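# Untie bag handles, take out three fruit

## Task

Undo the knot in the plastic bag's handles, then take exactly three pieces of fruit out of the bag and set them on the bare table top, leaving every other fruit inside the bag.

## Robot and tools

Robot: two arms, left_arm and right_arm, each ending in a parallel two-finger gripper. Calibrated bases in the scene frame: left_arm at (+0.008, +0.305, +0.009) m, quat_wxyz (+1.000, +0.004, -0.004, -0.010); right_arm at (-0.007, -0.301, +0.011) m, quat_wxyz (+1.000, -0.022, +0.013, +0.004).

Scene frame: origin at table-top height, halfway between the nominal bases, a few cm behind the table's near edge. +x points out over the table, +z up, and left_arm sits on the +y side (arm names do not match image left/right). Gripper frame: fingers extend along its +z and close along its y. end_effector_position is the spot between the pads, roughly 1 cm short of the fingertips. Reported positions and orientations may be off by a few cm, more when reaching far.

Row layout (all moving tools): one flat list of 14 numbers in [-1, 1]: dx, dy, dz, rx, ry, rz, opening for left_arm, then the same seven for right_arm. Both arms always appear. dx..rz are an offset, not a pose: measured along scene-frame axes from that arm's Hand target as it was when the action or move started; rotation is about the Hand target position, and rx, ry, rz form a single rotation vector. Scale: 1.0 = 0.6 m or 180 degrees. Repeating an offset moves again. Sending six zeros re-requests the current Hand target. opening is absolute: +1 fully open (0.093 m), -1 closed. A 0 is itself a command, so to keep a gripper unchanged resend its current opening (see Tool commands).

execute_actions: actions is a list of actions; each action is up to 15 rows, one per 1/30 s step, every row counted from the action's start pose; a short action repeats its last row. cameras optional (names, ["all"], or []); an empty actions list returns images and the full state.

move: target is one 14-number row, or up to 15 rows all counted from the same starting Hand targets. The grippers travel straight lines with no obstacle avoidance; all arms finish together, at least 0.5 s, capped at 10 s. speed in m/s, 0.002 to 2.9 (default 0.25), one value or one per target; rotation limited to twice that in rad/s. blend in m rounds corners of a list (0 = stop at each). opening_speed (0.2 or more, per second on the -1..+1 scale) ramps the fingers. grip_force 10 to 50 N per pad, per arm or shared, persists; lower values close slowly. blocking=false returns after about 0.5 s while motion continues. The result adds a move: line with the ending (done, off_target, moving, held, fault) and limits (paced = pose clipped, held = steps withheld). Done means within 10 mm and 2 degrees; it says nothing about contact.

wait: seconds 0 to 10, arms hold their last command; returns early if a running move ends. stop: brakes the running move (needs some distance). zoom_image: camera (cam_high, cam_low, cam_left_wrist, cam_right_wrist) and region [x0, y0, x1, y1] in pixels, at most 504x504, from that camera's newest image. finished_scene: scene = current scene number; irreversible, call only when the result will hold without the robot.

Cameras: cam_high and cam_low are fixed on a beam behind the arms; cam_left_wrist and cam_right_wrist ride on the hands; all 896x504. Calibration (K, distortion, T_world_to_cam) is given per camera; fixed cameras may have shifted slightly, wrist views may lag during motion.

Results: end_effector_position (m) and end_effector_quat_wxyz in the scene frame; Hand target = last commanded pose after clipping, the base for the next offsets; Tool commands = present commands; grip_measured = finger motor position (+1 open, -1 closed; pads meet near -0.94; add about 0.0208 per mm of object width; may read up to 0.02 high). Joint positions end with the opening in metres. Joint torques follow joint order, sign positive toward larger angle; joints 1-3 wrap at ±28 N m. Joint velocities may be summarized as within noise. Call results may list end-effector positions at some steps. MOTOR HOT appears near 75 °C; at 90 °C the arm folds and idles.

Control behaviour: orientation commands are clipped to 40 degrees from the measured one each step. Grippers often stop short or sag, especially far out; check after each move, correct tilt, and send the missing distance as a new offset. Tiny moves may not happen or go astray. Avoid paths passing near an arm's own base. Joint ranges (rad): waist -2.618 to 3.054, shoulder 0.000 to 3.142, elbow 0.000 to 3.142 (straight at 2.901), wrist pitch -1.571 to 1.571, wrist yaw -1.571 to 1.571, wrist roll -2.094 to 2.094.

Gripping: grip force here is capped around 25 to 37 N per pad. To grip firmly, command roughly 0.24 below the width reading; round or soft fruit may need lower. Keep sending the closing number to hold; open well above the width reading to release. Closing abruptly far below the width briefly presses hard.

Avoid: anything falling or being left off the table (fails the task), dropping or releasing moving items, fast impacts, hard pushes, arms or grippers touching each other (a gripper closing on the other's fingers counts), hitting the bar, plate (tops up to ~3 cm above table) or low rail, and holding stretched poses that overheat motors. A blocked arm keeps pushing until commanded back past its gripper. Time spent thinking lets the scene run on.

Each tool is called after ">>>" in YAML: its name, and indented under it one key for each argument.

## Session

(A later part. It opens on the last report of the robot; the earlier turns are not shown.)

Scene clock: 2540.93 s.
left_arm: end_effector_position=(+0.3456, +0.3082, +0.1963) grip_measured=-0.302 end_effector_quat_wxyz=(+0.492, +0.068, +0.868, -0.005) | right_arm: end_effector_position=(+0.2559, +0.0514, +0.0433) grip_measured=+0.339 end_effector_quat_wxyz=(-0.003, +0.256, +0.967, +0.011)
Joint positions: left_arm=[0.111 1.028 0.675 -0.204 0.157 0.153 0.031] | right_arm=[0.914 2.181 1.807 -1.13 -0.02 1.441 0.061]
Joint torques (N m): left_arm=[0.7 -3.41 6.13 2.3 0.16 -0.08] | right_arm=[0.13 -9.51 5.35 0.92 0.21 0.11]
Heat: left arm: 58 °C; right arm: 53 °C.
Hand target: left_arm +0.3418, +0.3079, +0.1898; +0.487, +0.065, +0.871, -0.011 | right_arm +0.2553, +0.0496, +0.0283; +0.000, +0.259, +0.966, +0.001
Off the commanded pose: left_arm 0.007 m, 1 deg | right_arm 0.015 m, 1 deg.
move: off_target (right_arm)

>>> move:
  target: [0,0,0,0,0,0,-0.3,0,0,0.01,0,0,0,0.2]
  speed: 0.03

>>> move:
  target: [0,0,0,0,0,0,-0.3,0,0,0,0,0,0,0.95]
  opening_speed: 0.35

>>> move:
  target: [0,0,0,0,0,0,-0.3,0,0,0.2,0,0,0,0.95]
  speed: 0.06

>>> move:
  target: [0,0,0,0,0,0,-0.3,0.1,-0.25,0.15,0,0,0.1667,-0.3]
  speed: 0.15
  cameras: ["cam_high","cam_low","cam_right_wrist"]

>>> zoom_image:
  camera: "cam_high"
  region: [350, 130, 550, 280]

>>> zoom_image:
  camera: "cam_low"
  region: [200, 220, 470, 370]

Scene clock: 2556.73 s.
left_arm: end_effector_position=(+0.3456, +0.3082, +0.1963) grip_measured=-0.302 end_effector_quat_wxyz=(+0.492, +0.068, +0.868, -0.005) | right_arm: end_effector_position=(+0.2559, +0.0514, +0.0433) grip_measured=+0.339 end_effector_quat_wxyz=(-0.003, +0.256, +0.967, +0.011)
Joint positions: left_arm=[0.111 1.028 0.675 -0.204 0.157 0.153 0.031] | right_arm=[0.914 2.181 1.807 -1.13 -0.02 1.441 0.061]
Joint torques (N m): left_arm=[0.7 -3.43 6.08 2.3 0.18 -0.09] | right_arm=[0.05 -9.88 7.08 0.65 0.21 0.07]
Heat: left arm: 58 °C; right arm: 52 °C.
Hand target: left_arm +0.3418, +0.3079, +0.1898; +0.487, +0.065, +0.871, -0.011 | right_arm +0.2553, +0.0496, +0.0343; +0.000, +0.259, +0.966, +0.001
Off the commanded pose: left_arm 0.007 m, 1 deg | right_arm 0.009 m, 1 deg.
move: done

Scene clock: 2559.10 s.
left_arm: end_effector_position=(+0.3456, +0.3082, +0.1963) grip_measured=-0.302 end_effector_quat_wxyz=(+0.492, +0.068, +0.868, -0.005) | right_arm: end_effector_position=(+0.2562, +0.0517, +0.0433) grip_measured=+0.948 end_effector_quat_wxyz=(-0.003, +0.257, +0.966, +0.011)
Joint positions: left_arm=[0.111 1.028 0.675 -0.204 0.157 0.153 0.031] | right_arm=[0.914 2.181 1.807 -1.128 -0.02 1.442 0.091]
Joint torques (N m): left_arm=[0.69 -3.41 6.11 2.31 0.17 -0.1] | right_arm=[0.17 -9.88 7.1 0.69 0.23 0.08]
Heat: left arm: 58 °C; right arm: 52 °C.
Hand target: left_arm +0.3418, +0.3079, +0.1898; +0.487, +0.065, +0.871, -0.011 | right_arm +0.2553, +0.0496, +0.0343; +0.000, +0.259, +0.966, +0.001
Off the commanded pose: left_arm 0.007 m, 1 deg | right_arm 0.009 m, 1 deg.
move: done

Scene clock: 2561.70 s.
left_arm: end_effector_position=(+0.3456, +0.3082, +0.1963) grip_measured=-0.302 end_effector_quat_wxyz=(+0.492, +0.068, +0.868, -0.005) | right_arm: end_effector_position=(+0.2552, +0.0512, +0.1522) grip_measured=+0.948 end_effector_quat_wxyz=(-0.001, +0.256, +0.966, +0.016)
Joint positions: left_arm=[0.111 1.028 0.675 -0.204 0.157 0.153 0.031] | right_arm=[0.914 2.183 2.245 -1.555 -0.019 1.442 0.091]
Joint torques (N m): left_arm=[0.7 -3.45 6.12 2.32 0.19 -0.08] | right_arm=[-0.01 -9.77 10.56 0.24 0.22 0.05]
Heat: left arm: 58 °C; right arm: 52 °C.
Hand target: left_arm +0.3418, +0.3079, +0.1898; +0.487, +0.065, +0.871, -0.011 | right_arm +0.2553, +0.0497, +0.1542; +0.000, +0.259, +0.966, +0.001
Off the commanded pose: left_arm 0.007 m, 1 deg | right_arm 0.003 m, 2 deg.
joint sent to its limit (right arm) — joint 4 (wrist pitch), lower limit. The joint targets still meet the commanded pose.
move: done

Scene clock: 2564.27 s.
left_arm: end_effector_position=(+0.3456, +0.3082, +0.1963) grip_measured=-0.302 end_effector_quat_wxyz=(+0.492, +0.068, +0.868, -0.005) | right_arm: end_effector_position=(+0.3248, -0.0936, +0.2355) grip_measured=-0.298 end_effector_quat_wxyz=(+0.081, +0.002, +0.996, +0.048)
Joint positions: left_arm=[0.111 1.028 0.675 -0.204 0.157 0.153 0.031] | right_arm=[0.527 1.874 2.095 -1.559 -0.022 0.545 0.031]
Joint torques (N m): left_arm=[0.75 -3.41 6.13 2.29 0.18 -0.1] | right_arm=[-0.59 -11.84 6.35 0.74 -0.01 -0.08]
Heat: left arm: 58 °C; right arm: 52 °C.
Hand target: left_arm +0.3418, +0.3079, +0.1898; +0.487, +0.065, +0.871, -0.011 | right_arm +0.3153, -0.1003, +0.2443; -0.001, +0.000, +1.000, +0.001
Off the commanded pose: left_arm 0.007 m, 1 deg | right_arm 0.014 m, 11 deg.
joint sent to its limit (right arm) — joint 4 (wrist pitch), lower limit. The joint targets are off in orientation, not in position.
move: off_target (right_arm)
camera_calibration:
cam_right_wrist: T_world_to_cam=[[0.0125821, -0.995495, -0.0939718, -0.0752722], [-0.966812, -0.0360951, 0.252927, 0.290861], [-0.255179, 0.0876707, -0.962911, 0.403697], [0, 0, 0, 1]] pos_world=[0.38517, -0.0998269, 0.308084]
Images, in order (width x height): cam_high 896x504, cam_low 896x504, cam_right_wrist 896x504.

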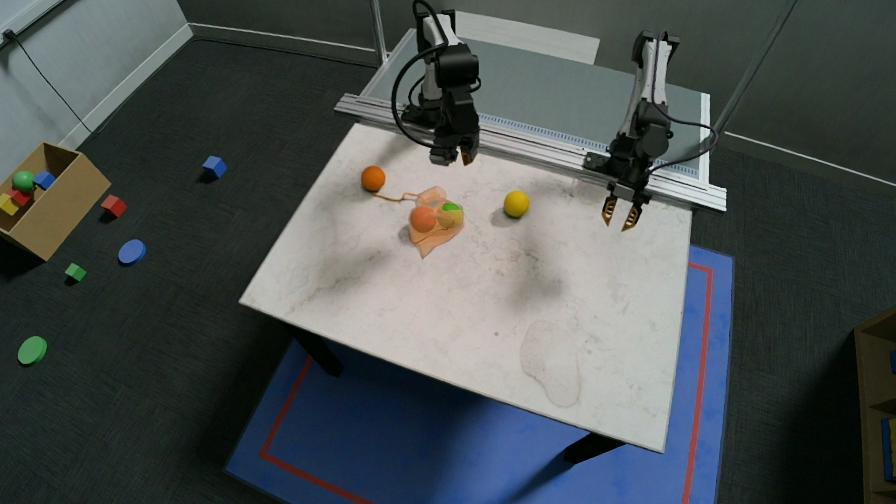

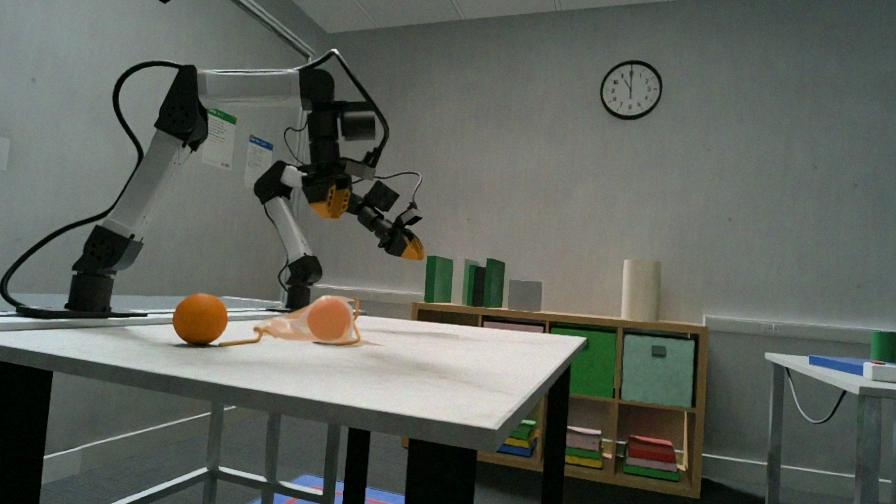

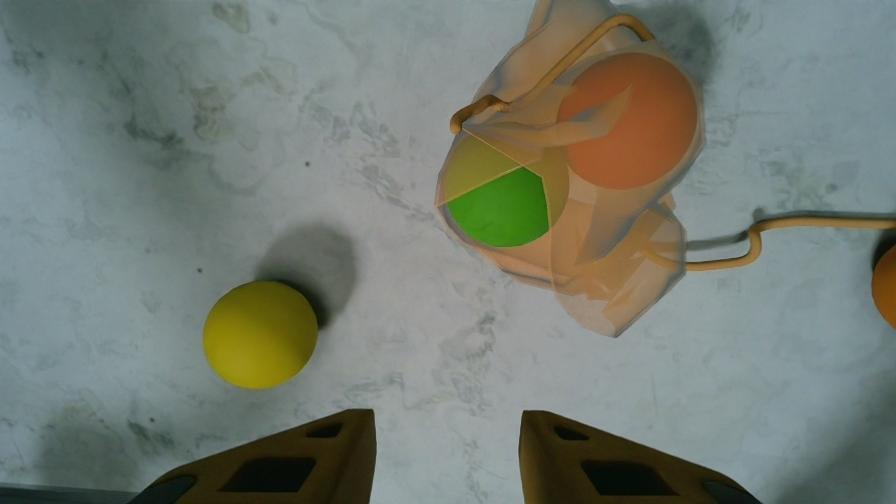

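Scaled by 2.520 from the camera's 896x504 image, which has a finer 1280x720 frame.

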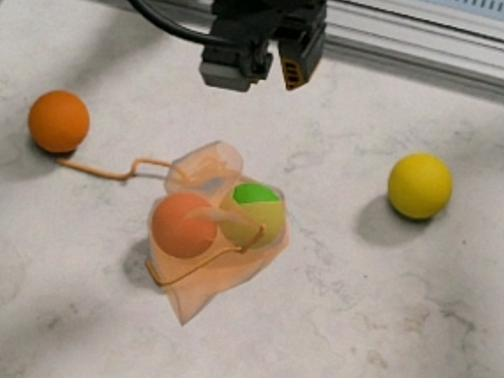

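Scaled by 1.867 from the camera's 896x504 image, which has a finer 1280x720 frame.

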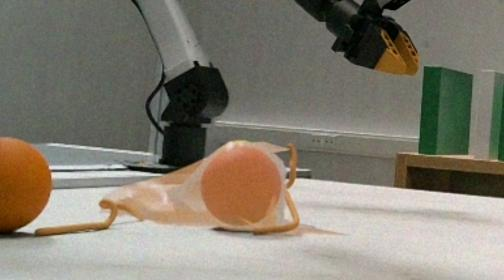

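>>> move:
  target: [0,0,0,0,0,0,-0.3,0.141,0.0138,-0.18,0,0,0.644,-0.3]
  speed: 0.15
  cameras: ["cam_high","cam_low","cam_right_wrist"]

>>> zoom_image:
  camera: "cam_low"
  region: [200, 220, 470, 370]

Scene clock: 2592.60 s.
left_arm: end_effector_position=(+0.3456, +0.3082, +0.1963) grip_measured=-0.302 end_effector_quat_wxyz=(+0.492, +0.068, +0.868, -0.005) | right_arm: end_effector_position=(+0.3960, -0.0862, +0.1344) grip_measured=-0.298 end_effector_quat_wxyz=(-0.012, +0.848, -0.530, +0.000)
Joint positions: left_arm=[0.111 1.028 0.675 -0.204 0.157 0.153 0.031] | right_arm=[0.46 2.289 2.341 -1.559 -0.039 -1.556 0.031]
Joint torques (N m): left_arm=[0.68 -3.44 6.17 2.31 0.17 -0.08] | right_arm=[-1.09 -10.24 11.08 0.27 0.09 -0.09]
Heat: left arm: 58 °C; right arm: 53 °C.
Hand target: left_arm +0.3418, +0.3079, +0.1898; +0.487, +0.065, +0.871, -0.011 | right_arm +0.3999, -0.0921, +0.1361; +0.001, +0.848, -0.530, +0.000
Off the commanded pose: left_arm 0.007 m, 1 deg | right_arm 0.007 m, 1 deg.
joint sent to its limit (right arm) — joint 4 (wrist pitch), lower limit. The joint targets still meet the commanded pose.
move: done
camera_calibration:
cam_right_wrist: T_world_to_cam=[[0.894246, 0.447111, 0.020407, -0.318444], [0.403304, -0.824724, 0.396454, -0.244304], [0.194089, -0.346297, -0.917828, 0.102583], [0, 0, 0, 1]] pos_world=[0.363386, -0.0235796, 0.197508]
Images, in order (width x height): cam_high 896x504, cam_low 896x504, cam_right_wrist 896x504.

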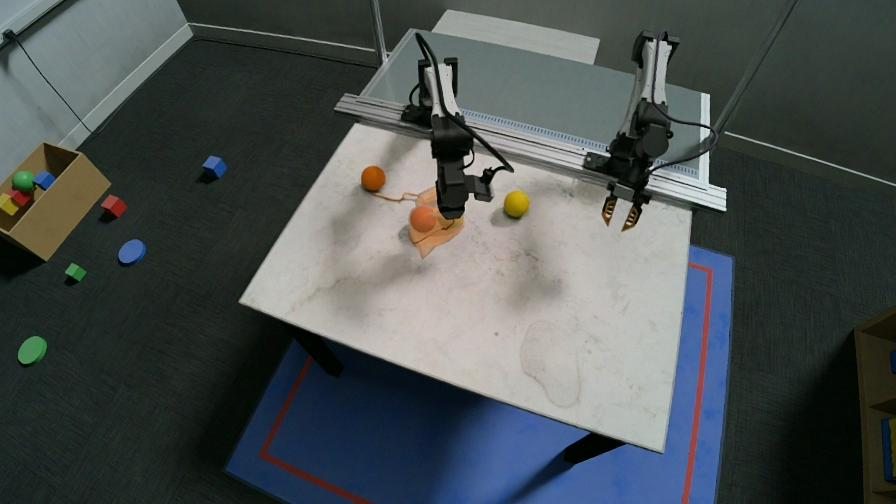

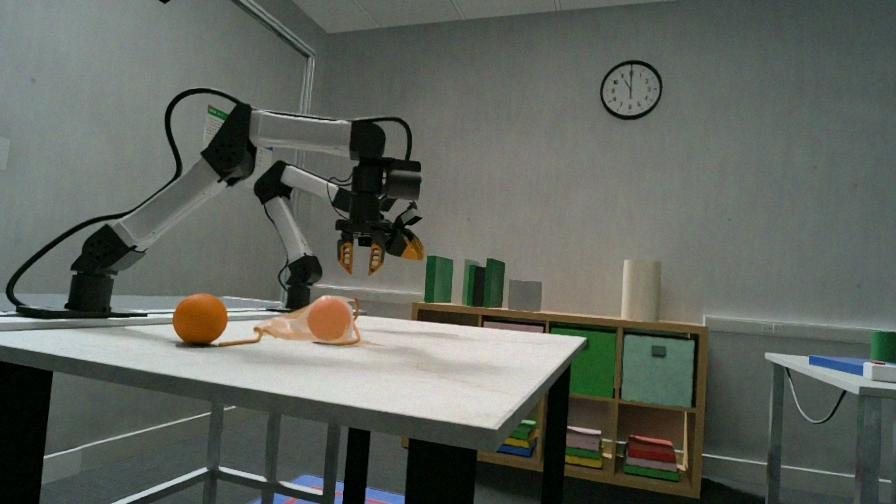

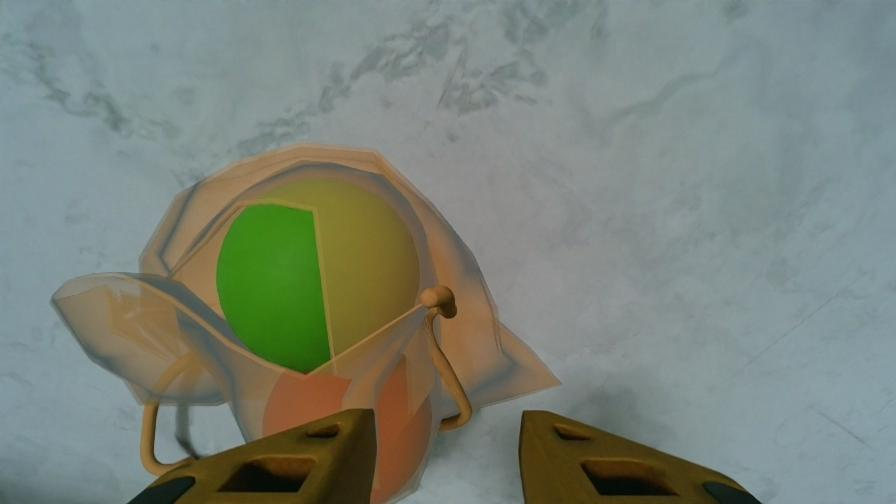

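Scaled by 1.867 from the camera's 896x504 image, which has a finer 1280x720 frame.

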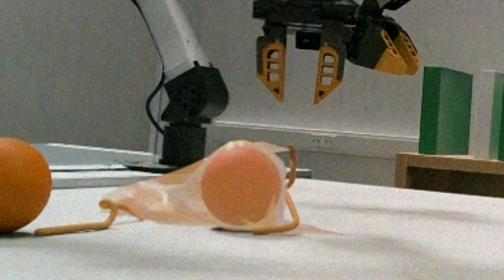

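>>> move:
  target: [0,0,0,0,0,0,-0.3,-0.006,0.004,-0.11,0,0,0,-0.4]
  speed: 0.07
  cameras: ["cam_low","cam_right_wrist"]

>>> zoom_image:
  camera: "cam_low"
  region: [200, 220, 470, 370]

Scene clock: 2628.90 s.
left_arm: end_effector_position=(+0.3456, +0.3082, +0.1963) grip_measured=-0.302 end_effector_quat_wxyz=(+0.492, +0.068, +0.868, -0.005) | right_arm: end_effector_position=(+0.3958, -0.0889, +0.0661) grip_measured=-0.398 end_effector_quat_wxyz=(+0.005, +0.848, -0.530, -0.008)
Joint positions: left_arm=[0.111 1.028 0.675 -0.204 0.157 0.153 0.031] | right_arm=[0.46 2.289 2.068 -1.323 -0.036 -1.556 0.026]
Joint torques (N m): left_arm=[0.75 -3.38 6.19 2.3 0.18 -0.09] | right_arm=[-0.09 -13.72 6.52 0.56 0.03 0.04]
Heat: left arm: 58 °C; right arm: 58 °C.
Hand target: left_arm +0.3418, +0.3079, +0.1898; +0.487, +0.065, +0.871, -0.011 | right_arm +0.3963, -0.0897, +0.0702; +0.001, +0.848, -0.530, +0.000
Off the commanded pose: left_arm 0.007 m, 1 deg | right_arm 0.004 m, 1 deg.
move: done
camera_calibration:
cam_right_wrist: T_world_to_cam=[[0.894568, 0.446598, -0.0172775, -0.313374], [0.415645, -0.817112, 0.399459, -0.223734], [0.16428, -0.364524, -0.916588, 0.049038], [0, 0, 0, 1]] pos_world=[0.365273, -0.0249878, 0.128906]
Images, in order (width x height): cam_low 896x504, cam_right_wrist 896x504.

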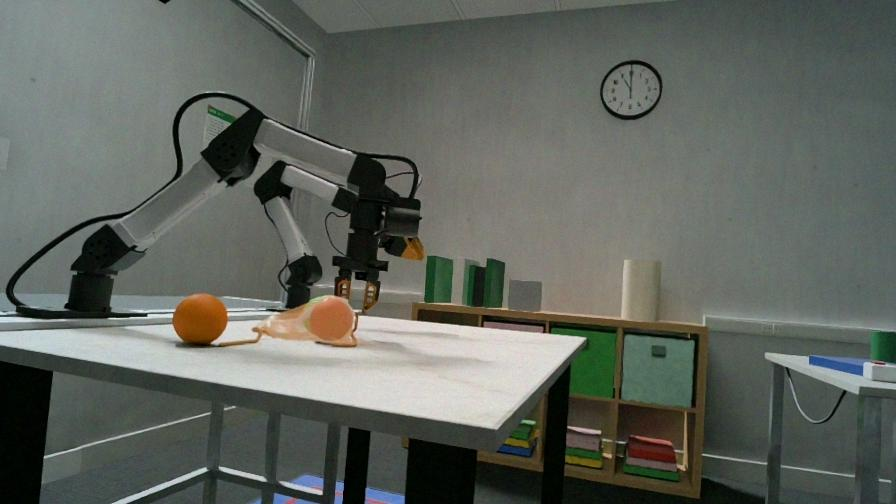

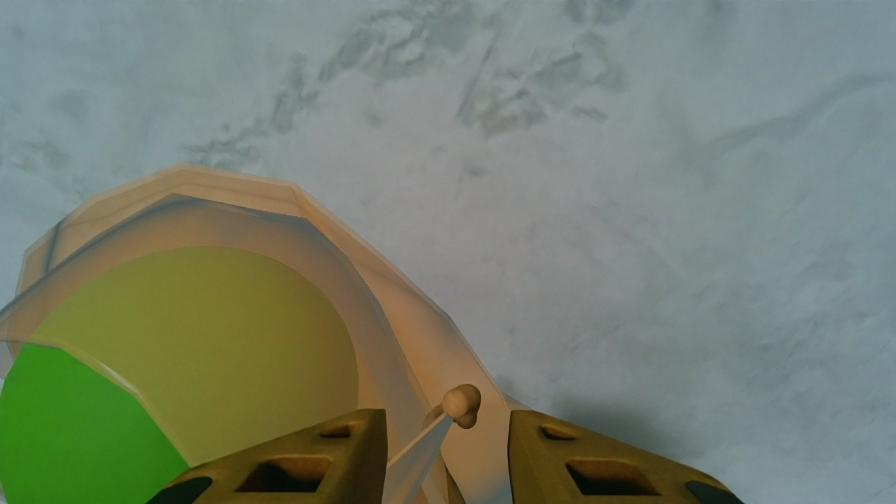

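Scaled by 1.867 from the camera's 896x504 image, which has a finer 1280x720 frame.

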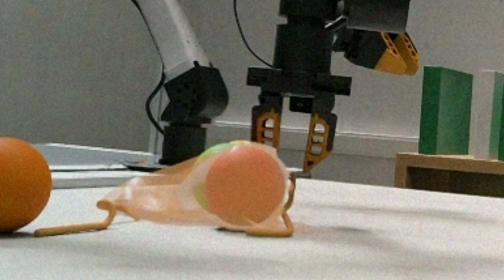

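>>> move:
  target: [0,0,0,0,0,0,-0.3,0,0.004,-0.01,0,0,0,-0.4]
  speed: 0.04

>>> move:
  target: [0,0,0,0,0,0,-0.3,0,0,0,0,0,0,-1]
  opening_speed: 0.5
  cameras: ["cam_low","cam_right_wrist"]

>>> zoom_image:
  camera: "cam_low"
  region: [200, 220, 470, 370]

Scene clock: 2639.10 s.
left_arm: end_effector_position=(+0.3456, +0.3082, +0.1963) grip_measured=-0.302 end_effector_quat_wxyz=(+0.492, +0.068, +0.868, -0.005) | right_arm: end_effector_position=(+0.3971, -0.0872, +0.0631) grip_measured=-0.398 end_effector_quat_wxyz=(+0.001, +0.848, -0.529, -0.006)
Joint positions: left_arm=[0.111 1.028 0.675 -0.204 0.157 0.153 0.031] | right_arm=[0.462 2.289 2.056 -1.303 -0.036 -1.555 0.026]
Joint torques (N m): left_arm=[0.76 -3.4 6.16 2.29 0.19 -0.09] | right_arm=[0.13 -13.22 6.37 0.63 0.08 0.08]
Heat: left arm: 58 °C; right arm: 56 °C.
Hand target: left_arm +0.3418, +0.3079, +0.1898; +0.487, +0.065, +0.871, -0.011 | right_arm +0.3964, -0.0873, +0.0642; +0.001, +0.848, -0.530, +0.000
Off the commanded pose: left_arm 0.007 m, 1 deg | right_arm 0.001 m, 1 deg.
move: done

Scene clock: 2640.50 s.
left_arm: end_effector_position=(+0.3456, +0.3082, +0.1963) grip_measured=-0.302 end_effector_quat_wxyz=(+0.492, +0.068, +0.868, -0.005) | right_arm: end_effector_position=(+0.3971, -0.0872, +0.0631) grip_measured=-0.987 end_effector_quat_wxyz=(+0.001, +0.848, -0.529, -0.006)
Joint positions: left_arm=[0.111 1.028 0.675 -0.204 0.157 0.153 0.031] | right_arm=[0.462 2.289 2.056 -1.303 -0.036 -1.555 0]
Joint torques (N m): left_arm=[0.73 -3.45 6.17 2.3 0.19 -0.1] | right_arm=[0.14 -13.18 6.41 0.62 0.05 0.1]
Heat: left arm: 58 °C; right arm: 56 °C.
Hand target: left_arm +0.3418, +0.3079, +0.1898; +0.487, +0.065, +0.871, -0.011 | right_arm +0.3964, -0.0873, +0.0642; +0.001, +0.848, -0.530, +0.000
Off the commanded pose: left_arm 0.007 m, 1 deg | right_arm 0.001 m, 1 deg.
move: done
camera_calibration:
cam_right_wrist: T_world_to_cam=[[0.894022, 0.447933, -0.00897235, -0.315497], [0.413869, -0.818034, 0.399415, -0.221049], [0.171571, -0.360799, -0.916726, 0.0441216], [0, 0, 0, 1]] pos_world=[0.365977, -0.0235852, 0.125907]
Images, in order (width x height): cam_low 896x504, cam_right_wrist 896x504.

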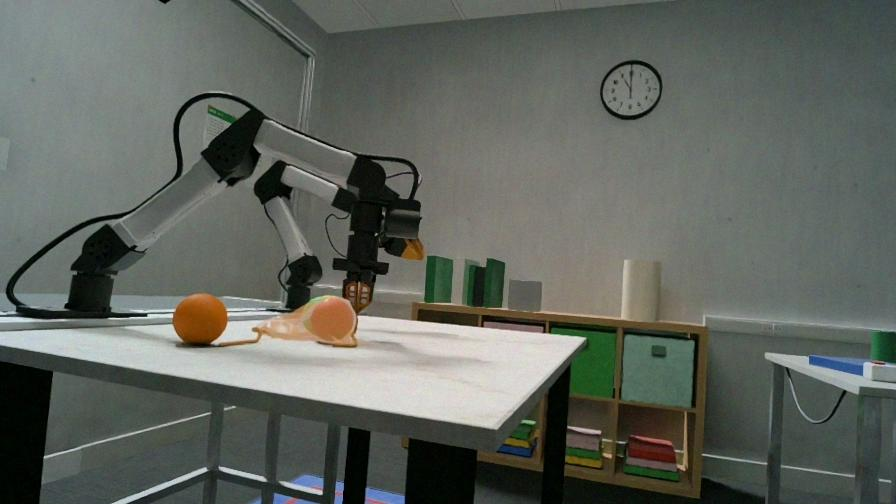

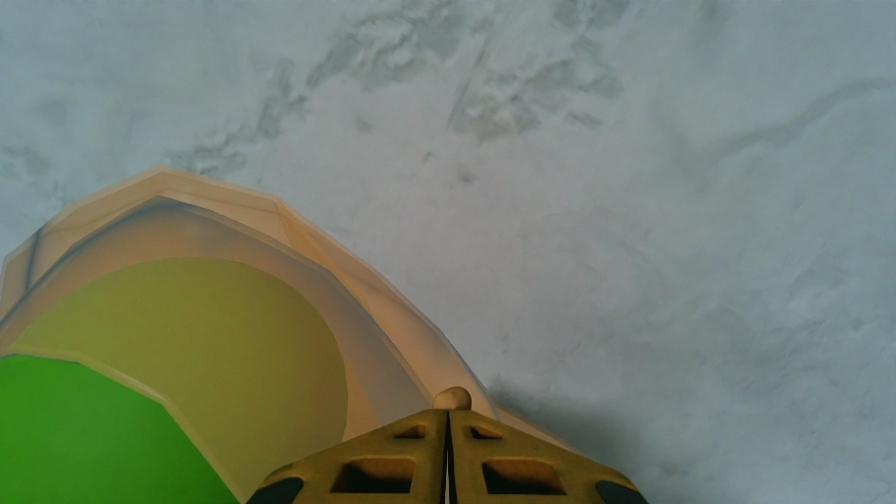

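Scaled by 1.867 from the camera's 896x504 image, which has a finer 1280x720 frame.

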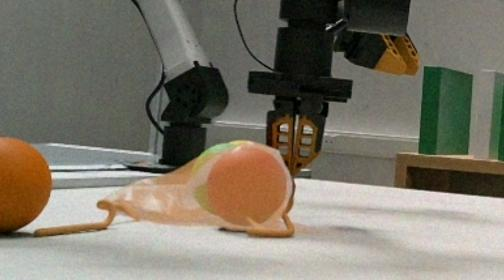

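>>> move:
  target:
    - [0,0,0,0,0,0,-0.3,0,0,0.05,0,0,0,-1]
    - [0,0,0,0,0,0,-0.3,0.07,0.03,0.05,0,0,0,-1]
  speed: 0.06
  blend: 0.01
  cameras: ["cam_high","cam_low","cam_right_wrist"]

>>> zoom_image:
  camera: "cam_low"
  region: [200, 220, 470, 370]

>>> zoom_image:
  camera: "cam_high"
  region: [350, 130, 550, 280]

Scene clock: 2650.00 s.
left_arm: end_effector_position=(+0.3456, +0.3082, +0.1963) grip_measured=-0.302 end_effector_quat_wxyz=(+0.492, +0.068, +0.868, -0.005) | right_arm: end_effector_position=(+0.4374, -0.0657, +0.0952) grip_measured=-0.987 end_effector_quat_wxyz=(-0.027, +0.849, -0.528, +0.011)
Joint positions: left_arm=[0.111 1.028 0.675 -0.204 0.157 0.153 0.031] | right_arm=[0.462 2.525 2.611 -1.556 -0.036 -1.555 0]
Joint torques (N m): left_arm=[0.73 -3.41 6.19 2.31 0.19 -0.1] | right_arm=[-0.43 -11.44 11.07 0.34 0.05 0.02]
Heat: left arm: 58 °C; right arm: 55 °C.
Hand target: left_arm +0.3418, +0.3079, +0.1898; +0.487, +0.065, +0.871, -0.011 | right_arm +0.4383, -0.0693, +0.0943; +0.001, +0.848, -0.530, +0.000
Off the commanded pose: left_arm 0.007 m, 1 deg | right_arm 0.004 m, 3 deg.
joint sent to its limit (right arm) — joint 4 (wrist pitch), lower limit. The joint targets are off in orientation, not in position.
move: off_target (right_arm)
camera_calibration:
cam_right_wrist: T_world_to_cam=[[0.891838, 0.448756, 0.0569435, -0.366177], [0.391847, -0.829295, 0.398404, -0.223929], [0.226009, -0.332999, -0.915441, 0.0522727], [0, 0, 0, 1]] pos_world=[0.402502, -0.00397222, 0.157918]
Images, in order (width x height): cam_high 896x504, cam_low 896x504, cam_right_wrist 896x504.

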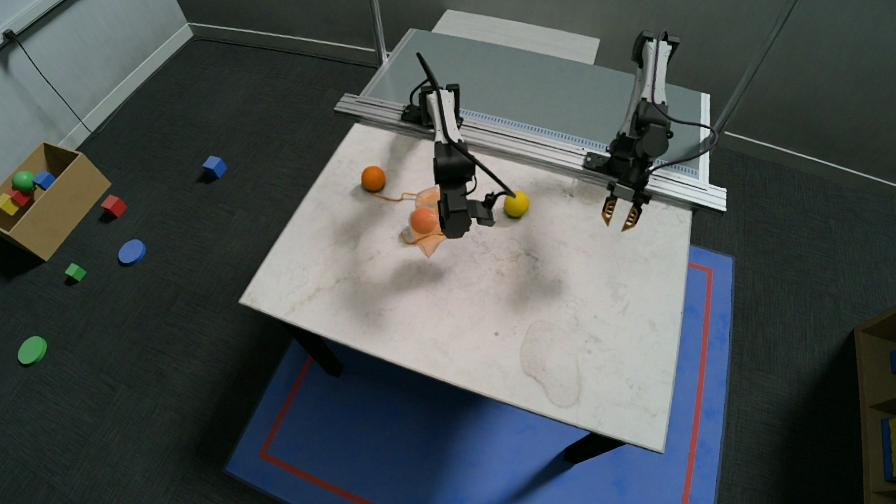

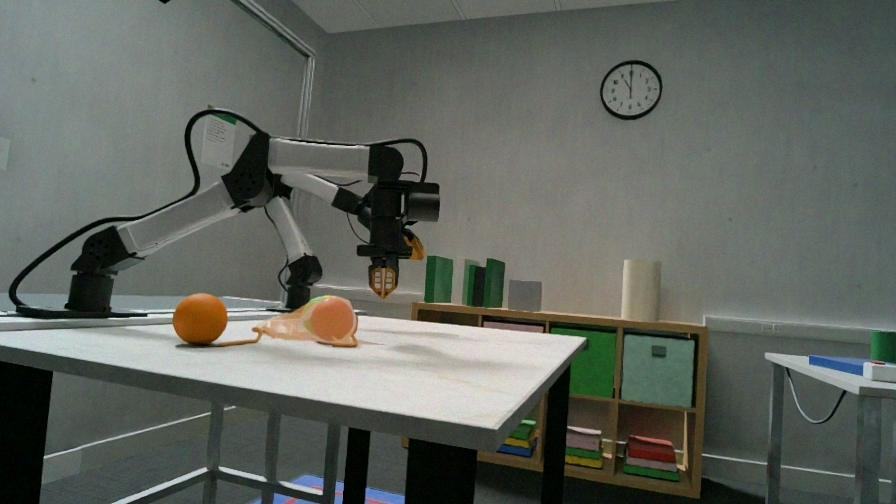

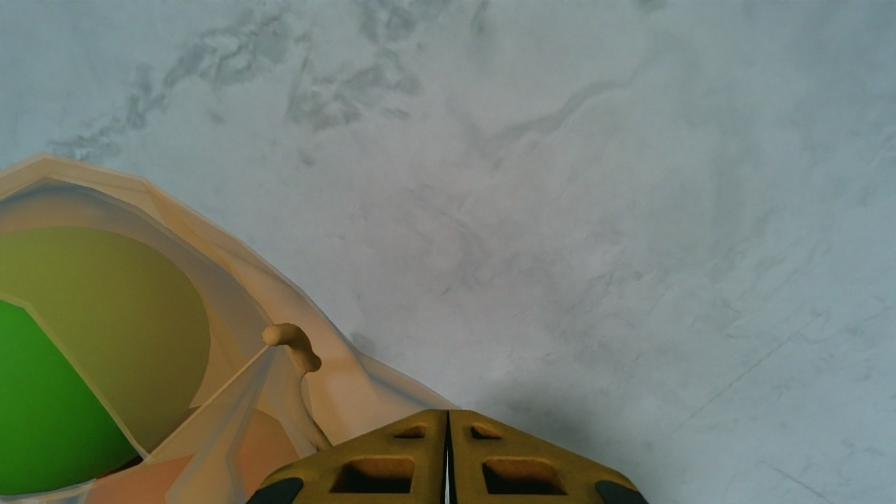

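Scaled by 1.867 from the camera's 896x504 image, which has a finer 1280x720 frame.

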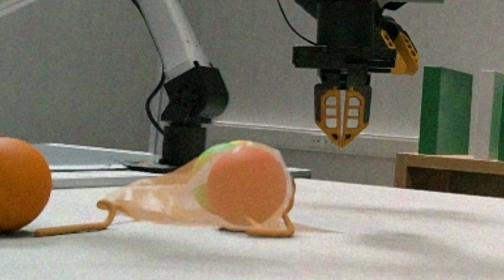

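Scaled by 2.520 from the camera's 896x504 image, which has a finer 1280x720 frame.

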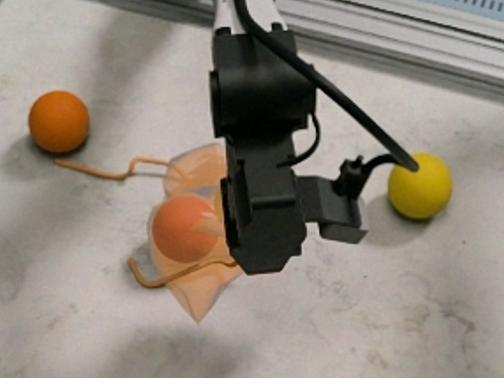

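>>> move:
  target: [0,0,0,0,0,0,-0.3,-0.09,0.0,0.17,0,0,-0.644,-0.3]
  speed: 0.15
  cameras: ["cam_high","cam_right_wrist"]

>>> zoom_image:
  camera: "cam_high"
  region: [350, 130, 550, 280]

>>> zoom_image:
  camera: "cam_right_wrist"
  region: [350, 60, 750, 360]

Scene clock: 2676.80 s.
left_arm: end_effector_position=(+0.3456, +0.3082, +0.1963) grip_measured=-0.302 end_effector_quat_wxyz=(+0.492, +0.068, +0.868, -0.005) | right_arm: end_effector_position=(+0.3948, -0.0663, +0.1792) grip_measured=-0.302 end_effector_quat_wxyz=(+0.065, -0.003, +0.997, +0.037)
Joint positions: left_arm=[0.111 1.028 0.675 -0.204 0.157 0.153 0.031] | right_arm=[0.502 2.225 2.407 -1.559 -0.026 0.509 0.031]
Joint torques (N m): left_arm=[0.76 -3.4 6.13 2.3 0.17 -0.1] | right_arm=[0.08 -15.77 6.41 0.62 0.04 0.07]
Heat: left arm: 58 °C; right arm: 57 °C.
Hand target: left_arm +0.3418, +0.3079, +0.1898; +0.487, +0.065, +0.871, -0.011 | right_arm +0.3844, -0.0693, +0.1962; -0.001, +0.000, +1.000, +0.001
Off the commanded pose: left_arm 0.007 m, 1 deg | right_arm 0.020 m, 9 deg.
joint sent to its limit (right arm) — joint 4 (wrist pitch), lower limit. The joint targets are off in orientation, not in position.
move: off_target (right_arm)
camera_calibration:
cam_right_wrist: T_world_to_cam=[[0.0194283, -0.9972, -0.0722188, -0.0609865], [-0.958038, -0.039229, 0.283944, 0.364504], [-0.285981, 0.0636718, -0.956117, 0.37436], [0, 0, 0, 1]] pos_world=[0.457453, -0.0703528, 0.250029]
Images, in order (width x height): cam_high 896x504, cam_right_wrist 896x504.

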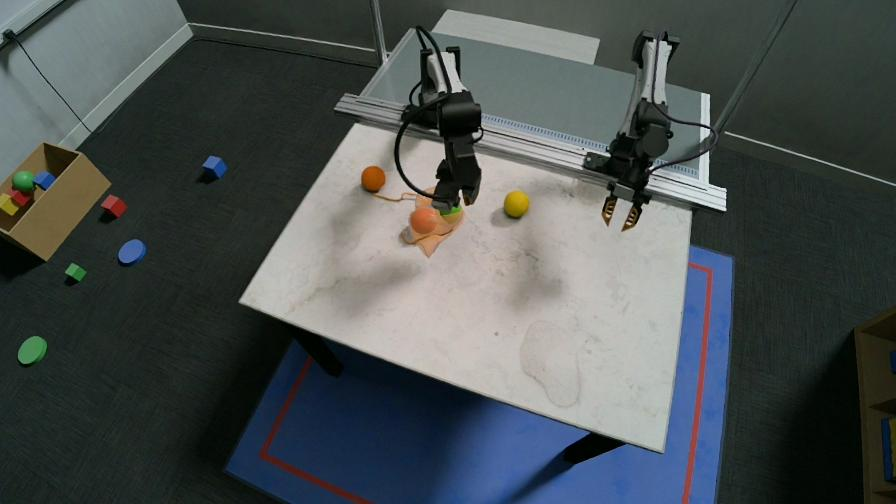

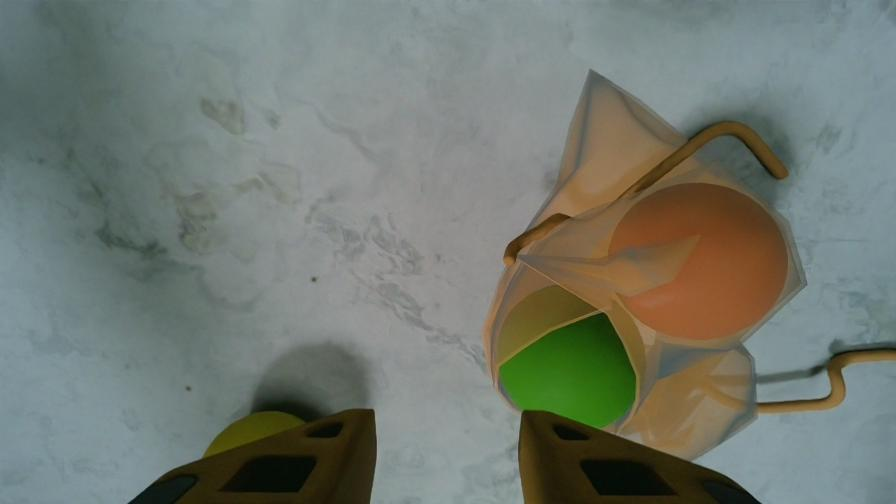

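Scaled by 2.520 from the camera's 896x504 image, which has a finer 1280x720 frame.

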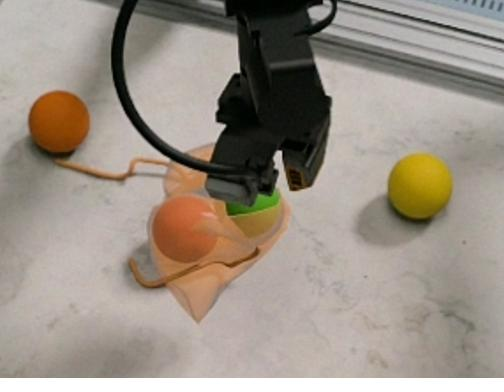

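Scaled by 1.260 from the camera's 896x504 image, which has a finer 1280x720 frame.

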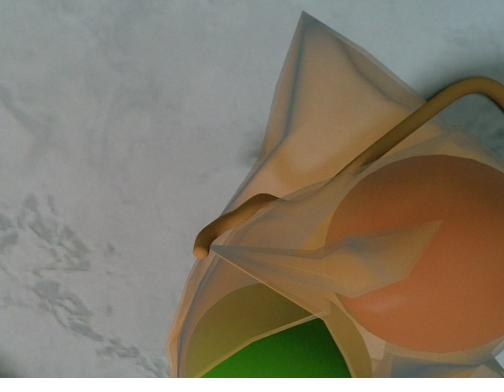

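>>> move:
  target: [0,0,0,0,0,0,-0.3,0.036,-0.046,-0.155,0,0,0.761,-0.4]
  speed: 0.15
  cameras: ["cam_low","cam_right_wrist"]

Scene clock: 2706.27 s.
left_arm: end_effector_position=(+0.3456, +0.3082, +0.1963) grip_measured=-0.302 end_effector_quat_wxyz=(+0.492, +0.068, +0.868, -0.005) | right_arm: end_effector_position=(+0.4025, -0.0897, +0.1133) grip_measured=-0.398 end_effector_quat_wxyz=(-0.010, +0.931, -0.365, +0.001)
Joint positions: left_arm=[0.111 1.028 0.675 -0.204 0.157 0.153 0.031] | right_arm=[0.448 2.295 2.265 -1.482 -0.039 -1.937 0.026]
Joint torques (N m): left_arm=[0.69 -3.4 6.12 2.3 0.17 -0.09] | right_arm=[-1.13 -10.52 6.41 0.61 0.04 -0.13]
Heat: left arm: 58 °C; right arm: 54 °C.
Hand target: left_arm +0.3418, +0.3079, +0.1898; +0.487, +0.065, +0.871, -0.011 | right_arm +0.4059, -0.0969, +0.1031; +0.001, +0.930, -0.367, +0.000
Off the commanded pose: left_arm 0.007 m, 1 deg | right_arm 0.013 m, 1 deg.
move: off_target (right_arm)
camera_calibration:
cam_right_wrist: T_world_to_cam=[[0.672626, 0.73974, 0.0189433, -0.206658], [0.671802, -0.621185, 0.403499, -0.331983], [0.310251, -0.258677, -0.914784, 0.0414837], [0, 0, 0, 1]] pos_world=[0.34916, -0.042619, 0.175818]
Images, in order (width x height): cam_low 896x504, cam_right_wrist 896x504.

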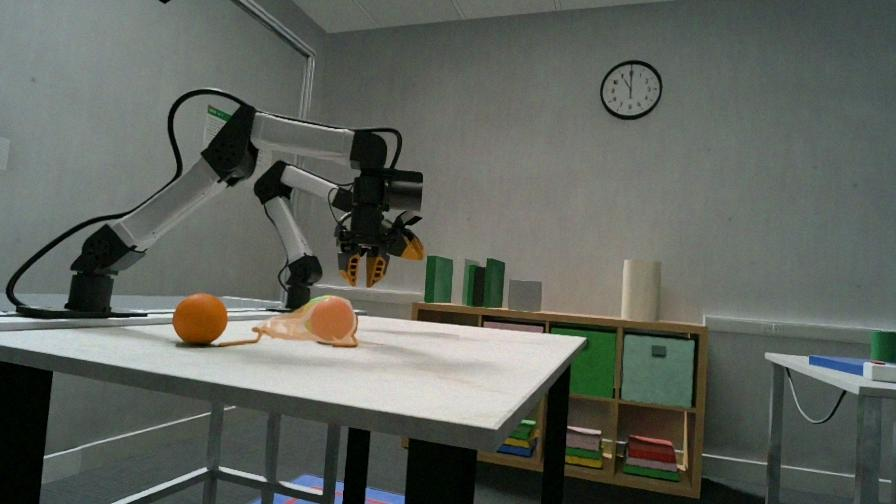

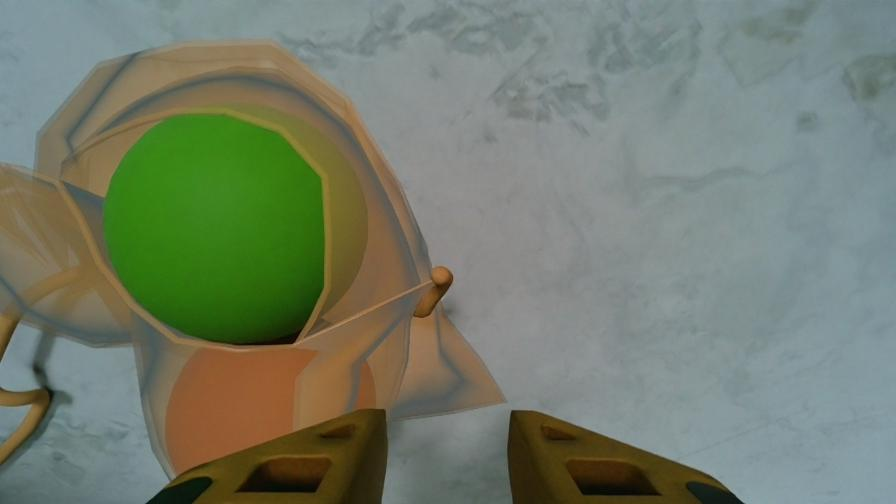

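>>> move:
  target: [0,0,0,0,0,0,-0.3,-0.02,-0.07,0.08,0,0,0,-0.4]
  speed: 0.12
  cameras: ["cam_low","cam_right_wrist"]

>>> zoom_image:
  camera: "cam_right_wrist"
  region: [200, 50, 700, 450]

>>> zoom_image:
  camera: "cam_low"
  region: [230, 270, 390, 360]

Scene clock: 2722.20 s.
left_arm: end_effector_position=(+0.3456, +0.3082, +0.1963) grip_measured=-0.302 end_effector_quat_wxyz=(+0.492, +0.068, +0.868, -0.005) | right_arm: end_effector_position=(+0.3992, -0.1316, +0.1355) grip_measured=-0.398 end_effector_quat_wxyz=(+0.001, +0.930, -0.367, -0.007)
Joint positions: left_arm=[0.111 1.028 0.675 -0.204 0.157 0.153 0.031] | right_arm=[0.363 2.238 2.252 -1.556 -0.039 -2.018 0.026]
Joint torques (N m): left_arm=[0.76 -3.41 6.13 2.31 0.18 -0.1] | right_arm=[-0.83 -14.93 7.6 0.11 0.06 -0.08]
Heat: left arm: 58 °C; right arm: 52 °C.
Hand target: left_arm +0.3418, +0.3079, +0.1898; +0.487, +0.065, +0.871, -0.011 | right_arm +0.3939, -0.1388, +0.1512; +0.001, +0.930, -0.367, +0.000
Off the commanded pose: left_arm 0.007 m, 1 deg | right_arm 0.018 m, 1 deg.
move: off_target (right_arm)
camera_calibration:
cam_right_wrist: T_world_to_cam=[[0.676088, 0.736792, -0.00651268, -0.17221], [0.677977, -0.618608, 0.397079, -0.366061], [0.288536, -0.272876, -0.917761, 0.0591333], [0, 0, 0, 1]] pos_world=[0.347548, -0.0834296, 0.198504]
Images, in order (width x height): cam_low 896x504, cam_right_wrist 896x504.

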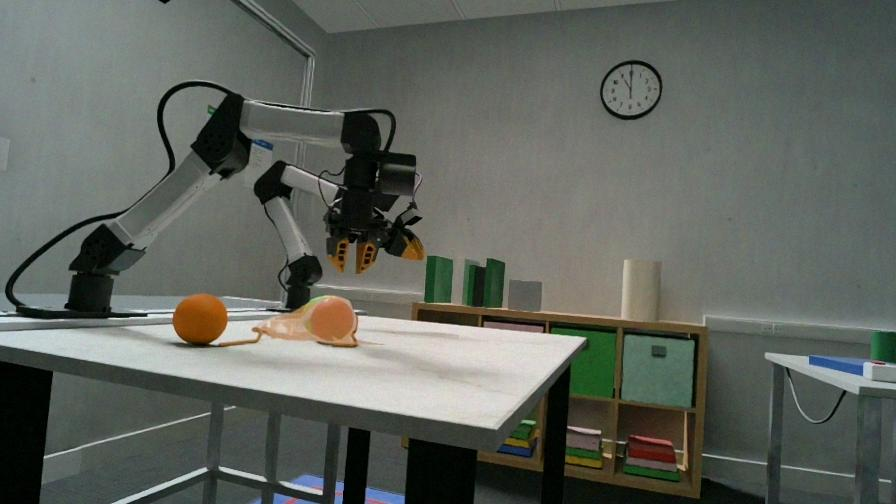

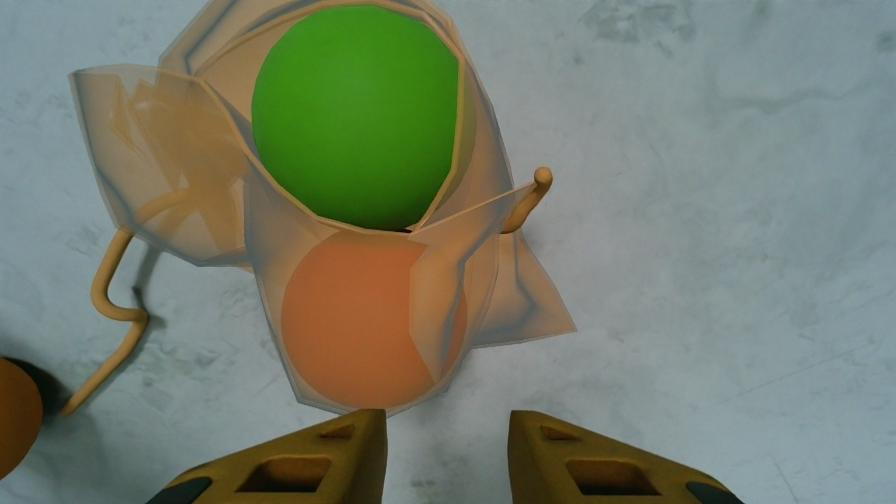

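Scaled by 1.008 from the camera's 896x504 image, which has a finer 1280x720 frame.

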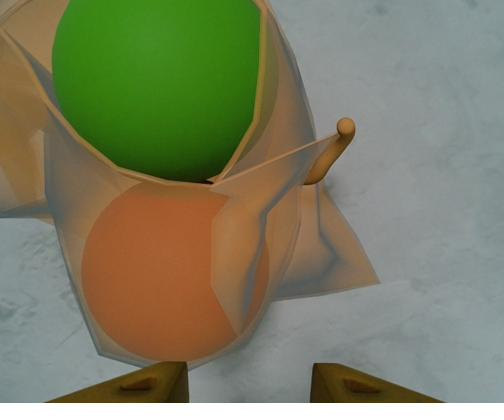

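Scaled by 3.150 from the camera's 896x504 image, which has a finer 1280x720 frame.

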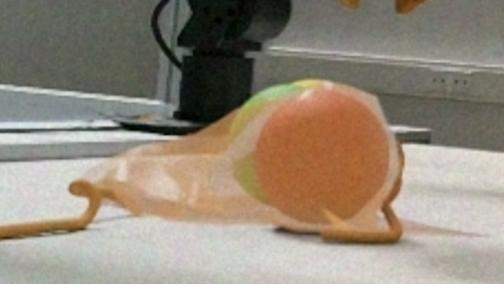

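>>> move:
  target:
    - [0,0,0,0,0,0,-0.3,0.0168,0.07,-0.06,0,0,0,-0.4]
    - [0,0,0,0,0,0,-0.3,0.0168,0.068,-0.15,0,0,0,-0.4]
  speed: 0.1
  blend: 0.02
  cameras: ["cam_low","cam_right_wrist"]

>>> zoom_image:
  camera: "cam_low"
  region: [230, 240, 430, 360]

Scene clock: 2763.27 s.
left_arm: end_effector_position=(+0.3456, +0.3082, +0.1963) grip_measured=-0.302 end_effector_quat_wxyz=(+0.492, +0.068, +0.868, -0.005) | right_arm: end_effector_position=(+0.4048, -0.0976, +0.0674) grip_measured=-0.398 end_effector_quat_wxyz=(-0.006, +0.931, -0.365, -0.001)
Joint positions: left_arm=[0.111 1.028 0.675 -0.204 0.157 0.153 0.031] | right_arm=[0.433 2.281 2.058 -1.298 -0.038 -1.953 0.026]
Joint torques (N m): left_arm=[0.75 -3.38 6.17 2.31 0.18 -0.1] | right_arm=[0.17 -11.33 6.69 0.57 0.08 0.1]
Heat: left arm: 58 °C; right arm: 55 °C.
Hand target: left_arm +0.3418, +0.3079, +0.1898; +0.487, +0.065, +0.871, -0.011 | right_arm +0.4040, -0.0980, +0.0612; +0.001, +0.930, -0.366, +0.000
Off the commanded pose: left_arm 0.007 m, 1 deg | right_arm 0.006 m, 1 deg.
move: done
camera_calibration:
cam_right_wrist: T_world_to_cam=[[0.672305, 0.740204, 0.0102014, -0.200776], [0.675179, -0.618779, 0.401554, -0.320917], [0.303544, -0.263079, -0.915779, -0.00098299], [0, 0, 0, 1]] pos_world=[0.351958, -0.0502202, 0.130014]
Images, in order (width x height): cam_low 896x504, cam_right_wrist 896x504.

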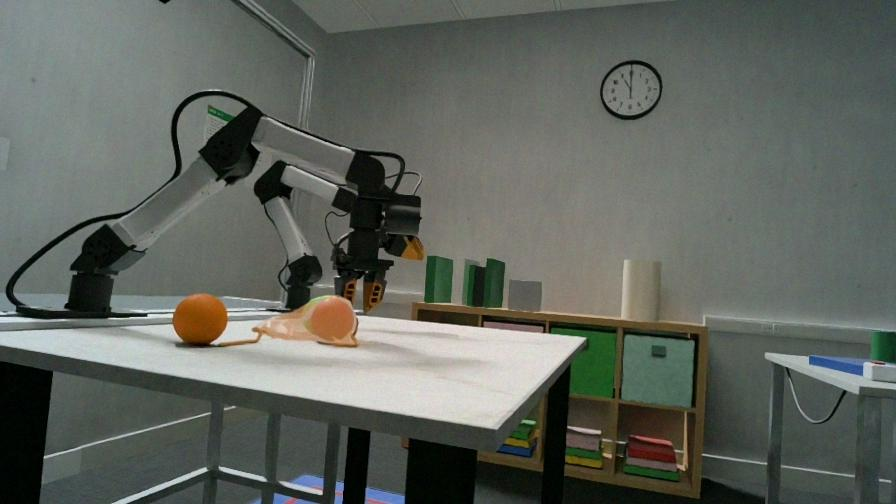

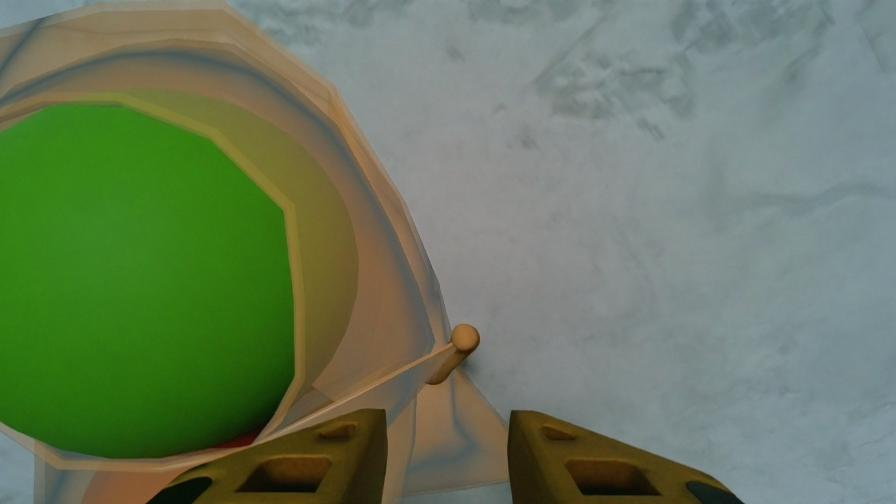

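Scaled by 2.520 from the camera's 896x504 image, which has a finer 1280x720 frame.

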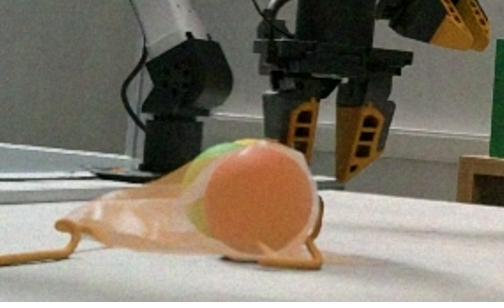

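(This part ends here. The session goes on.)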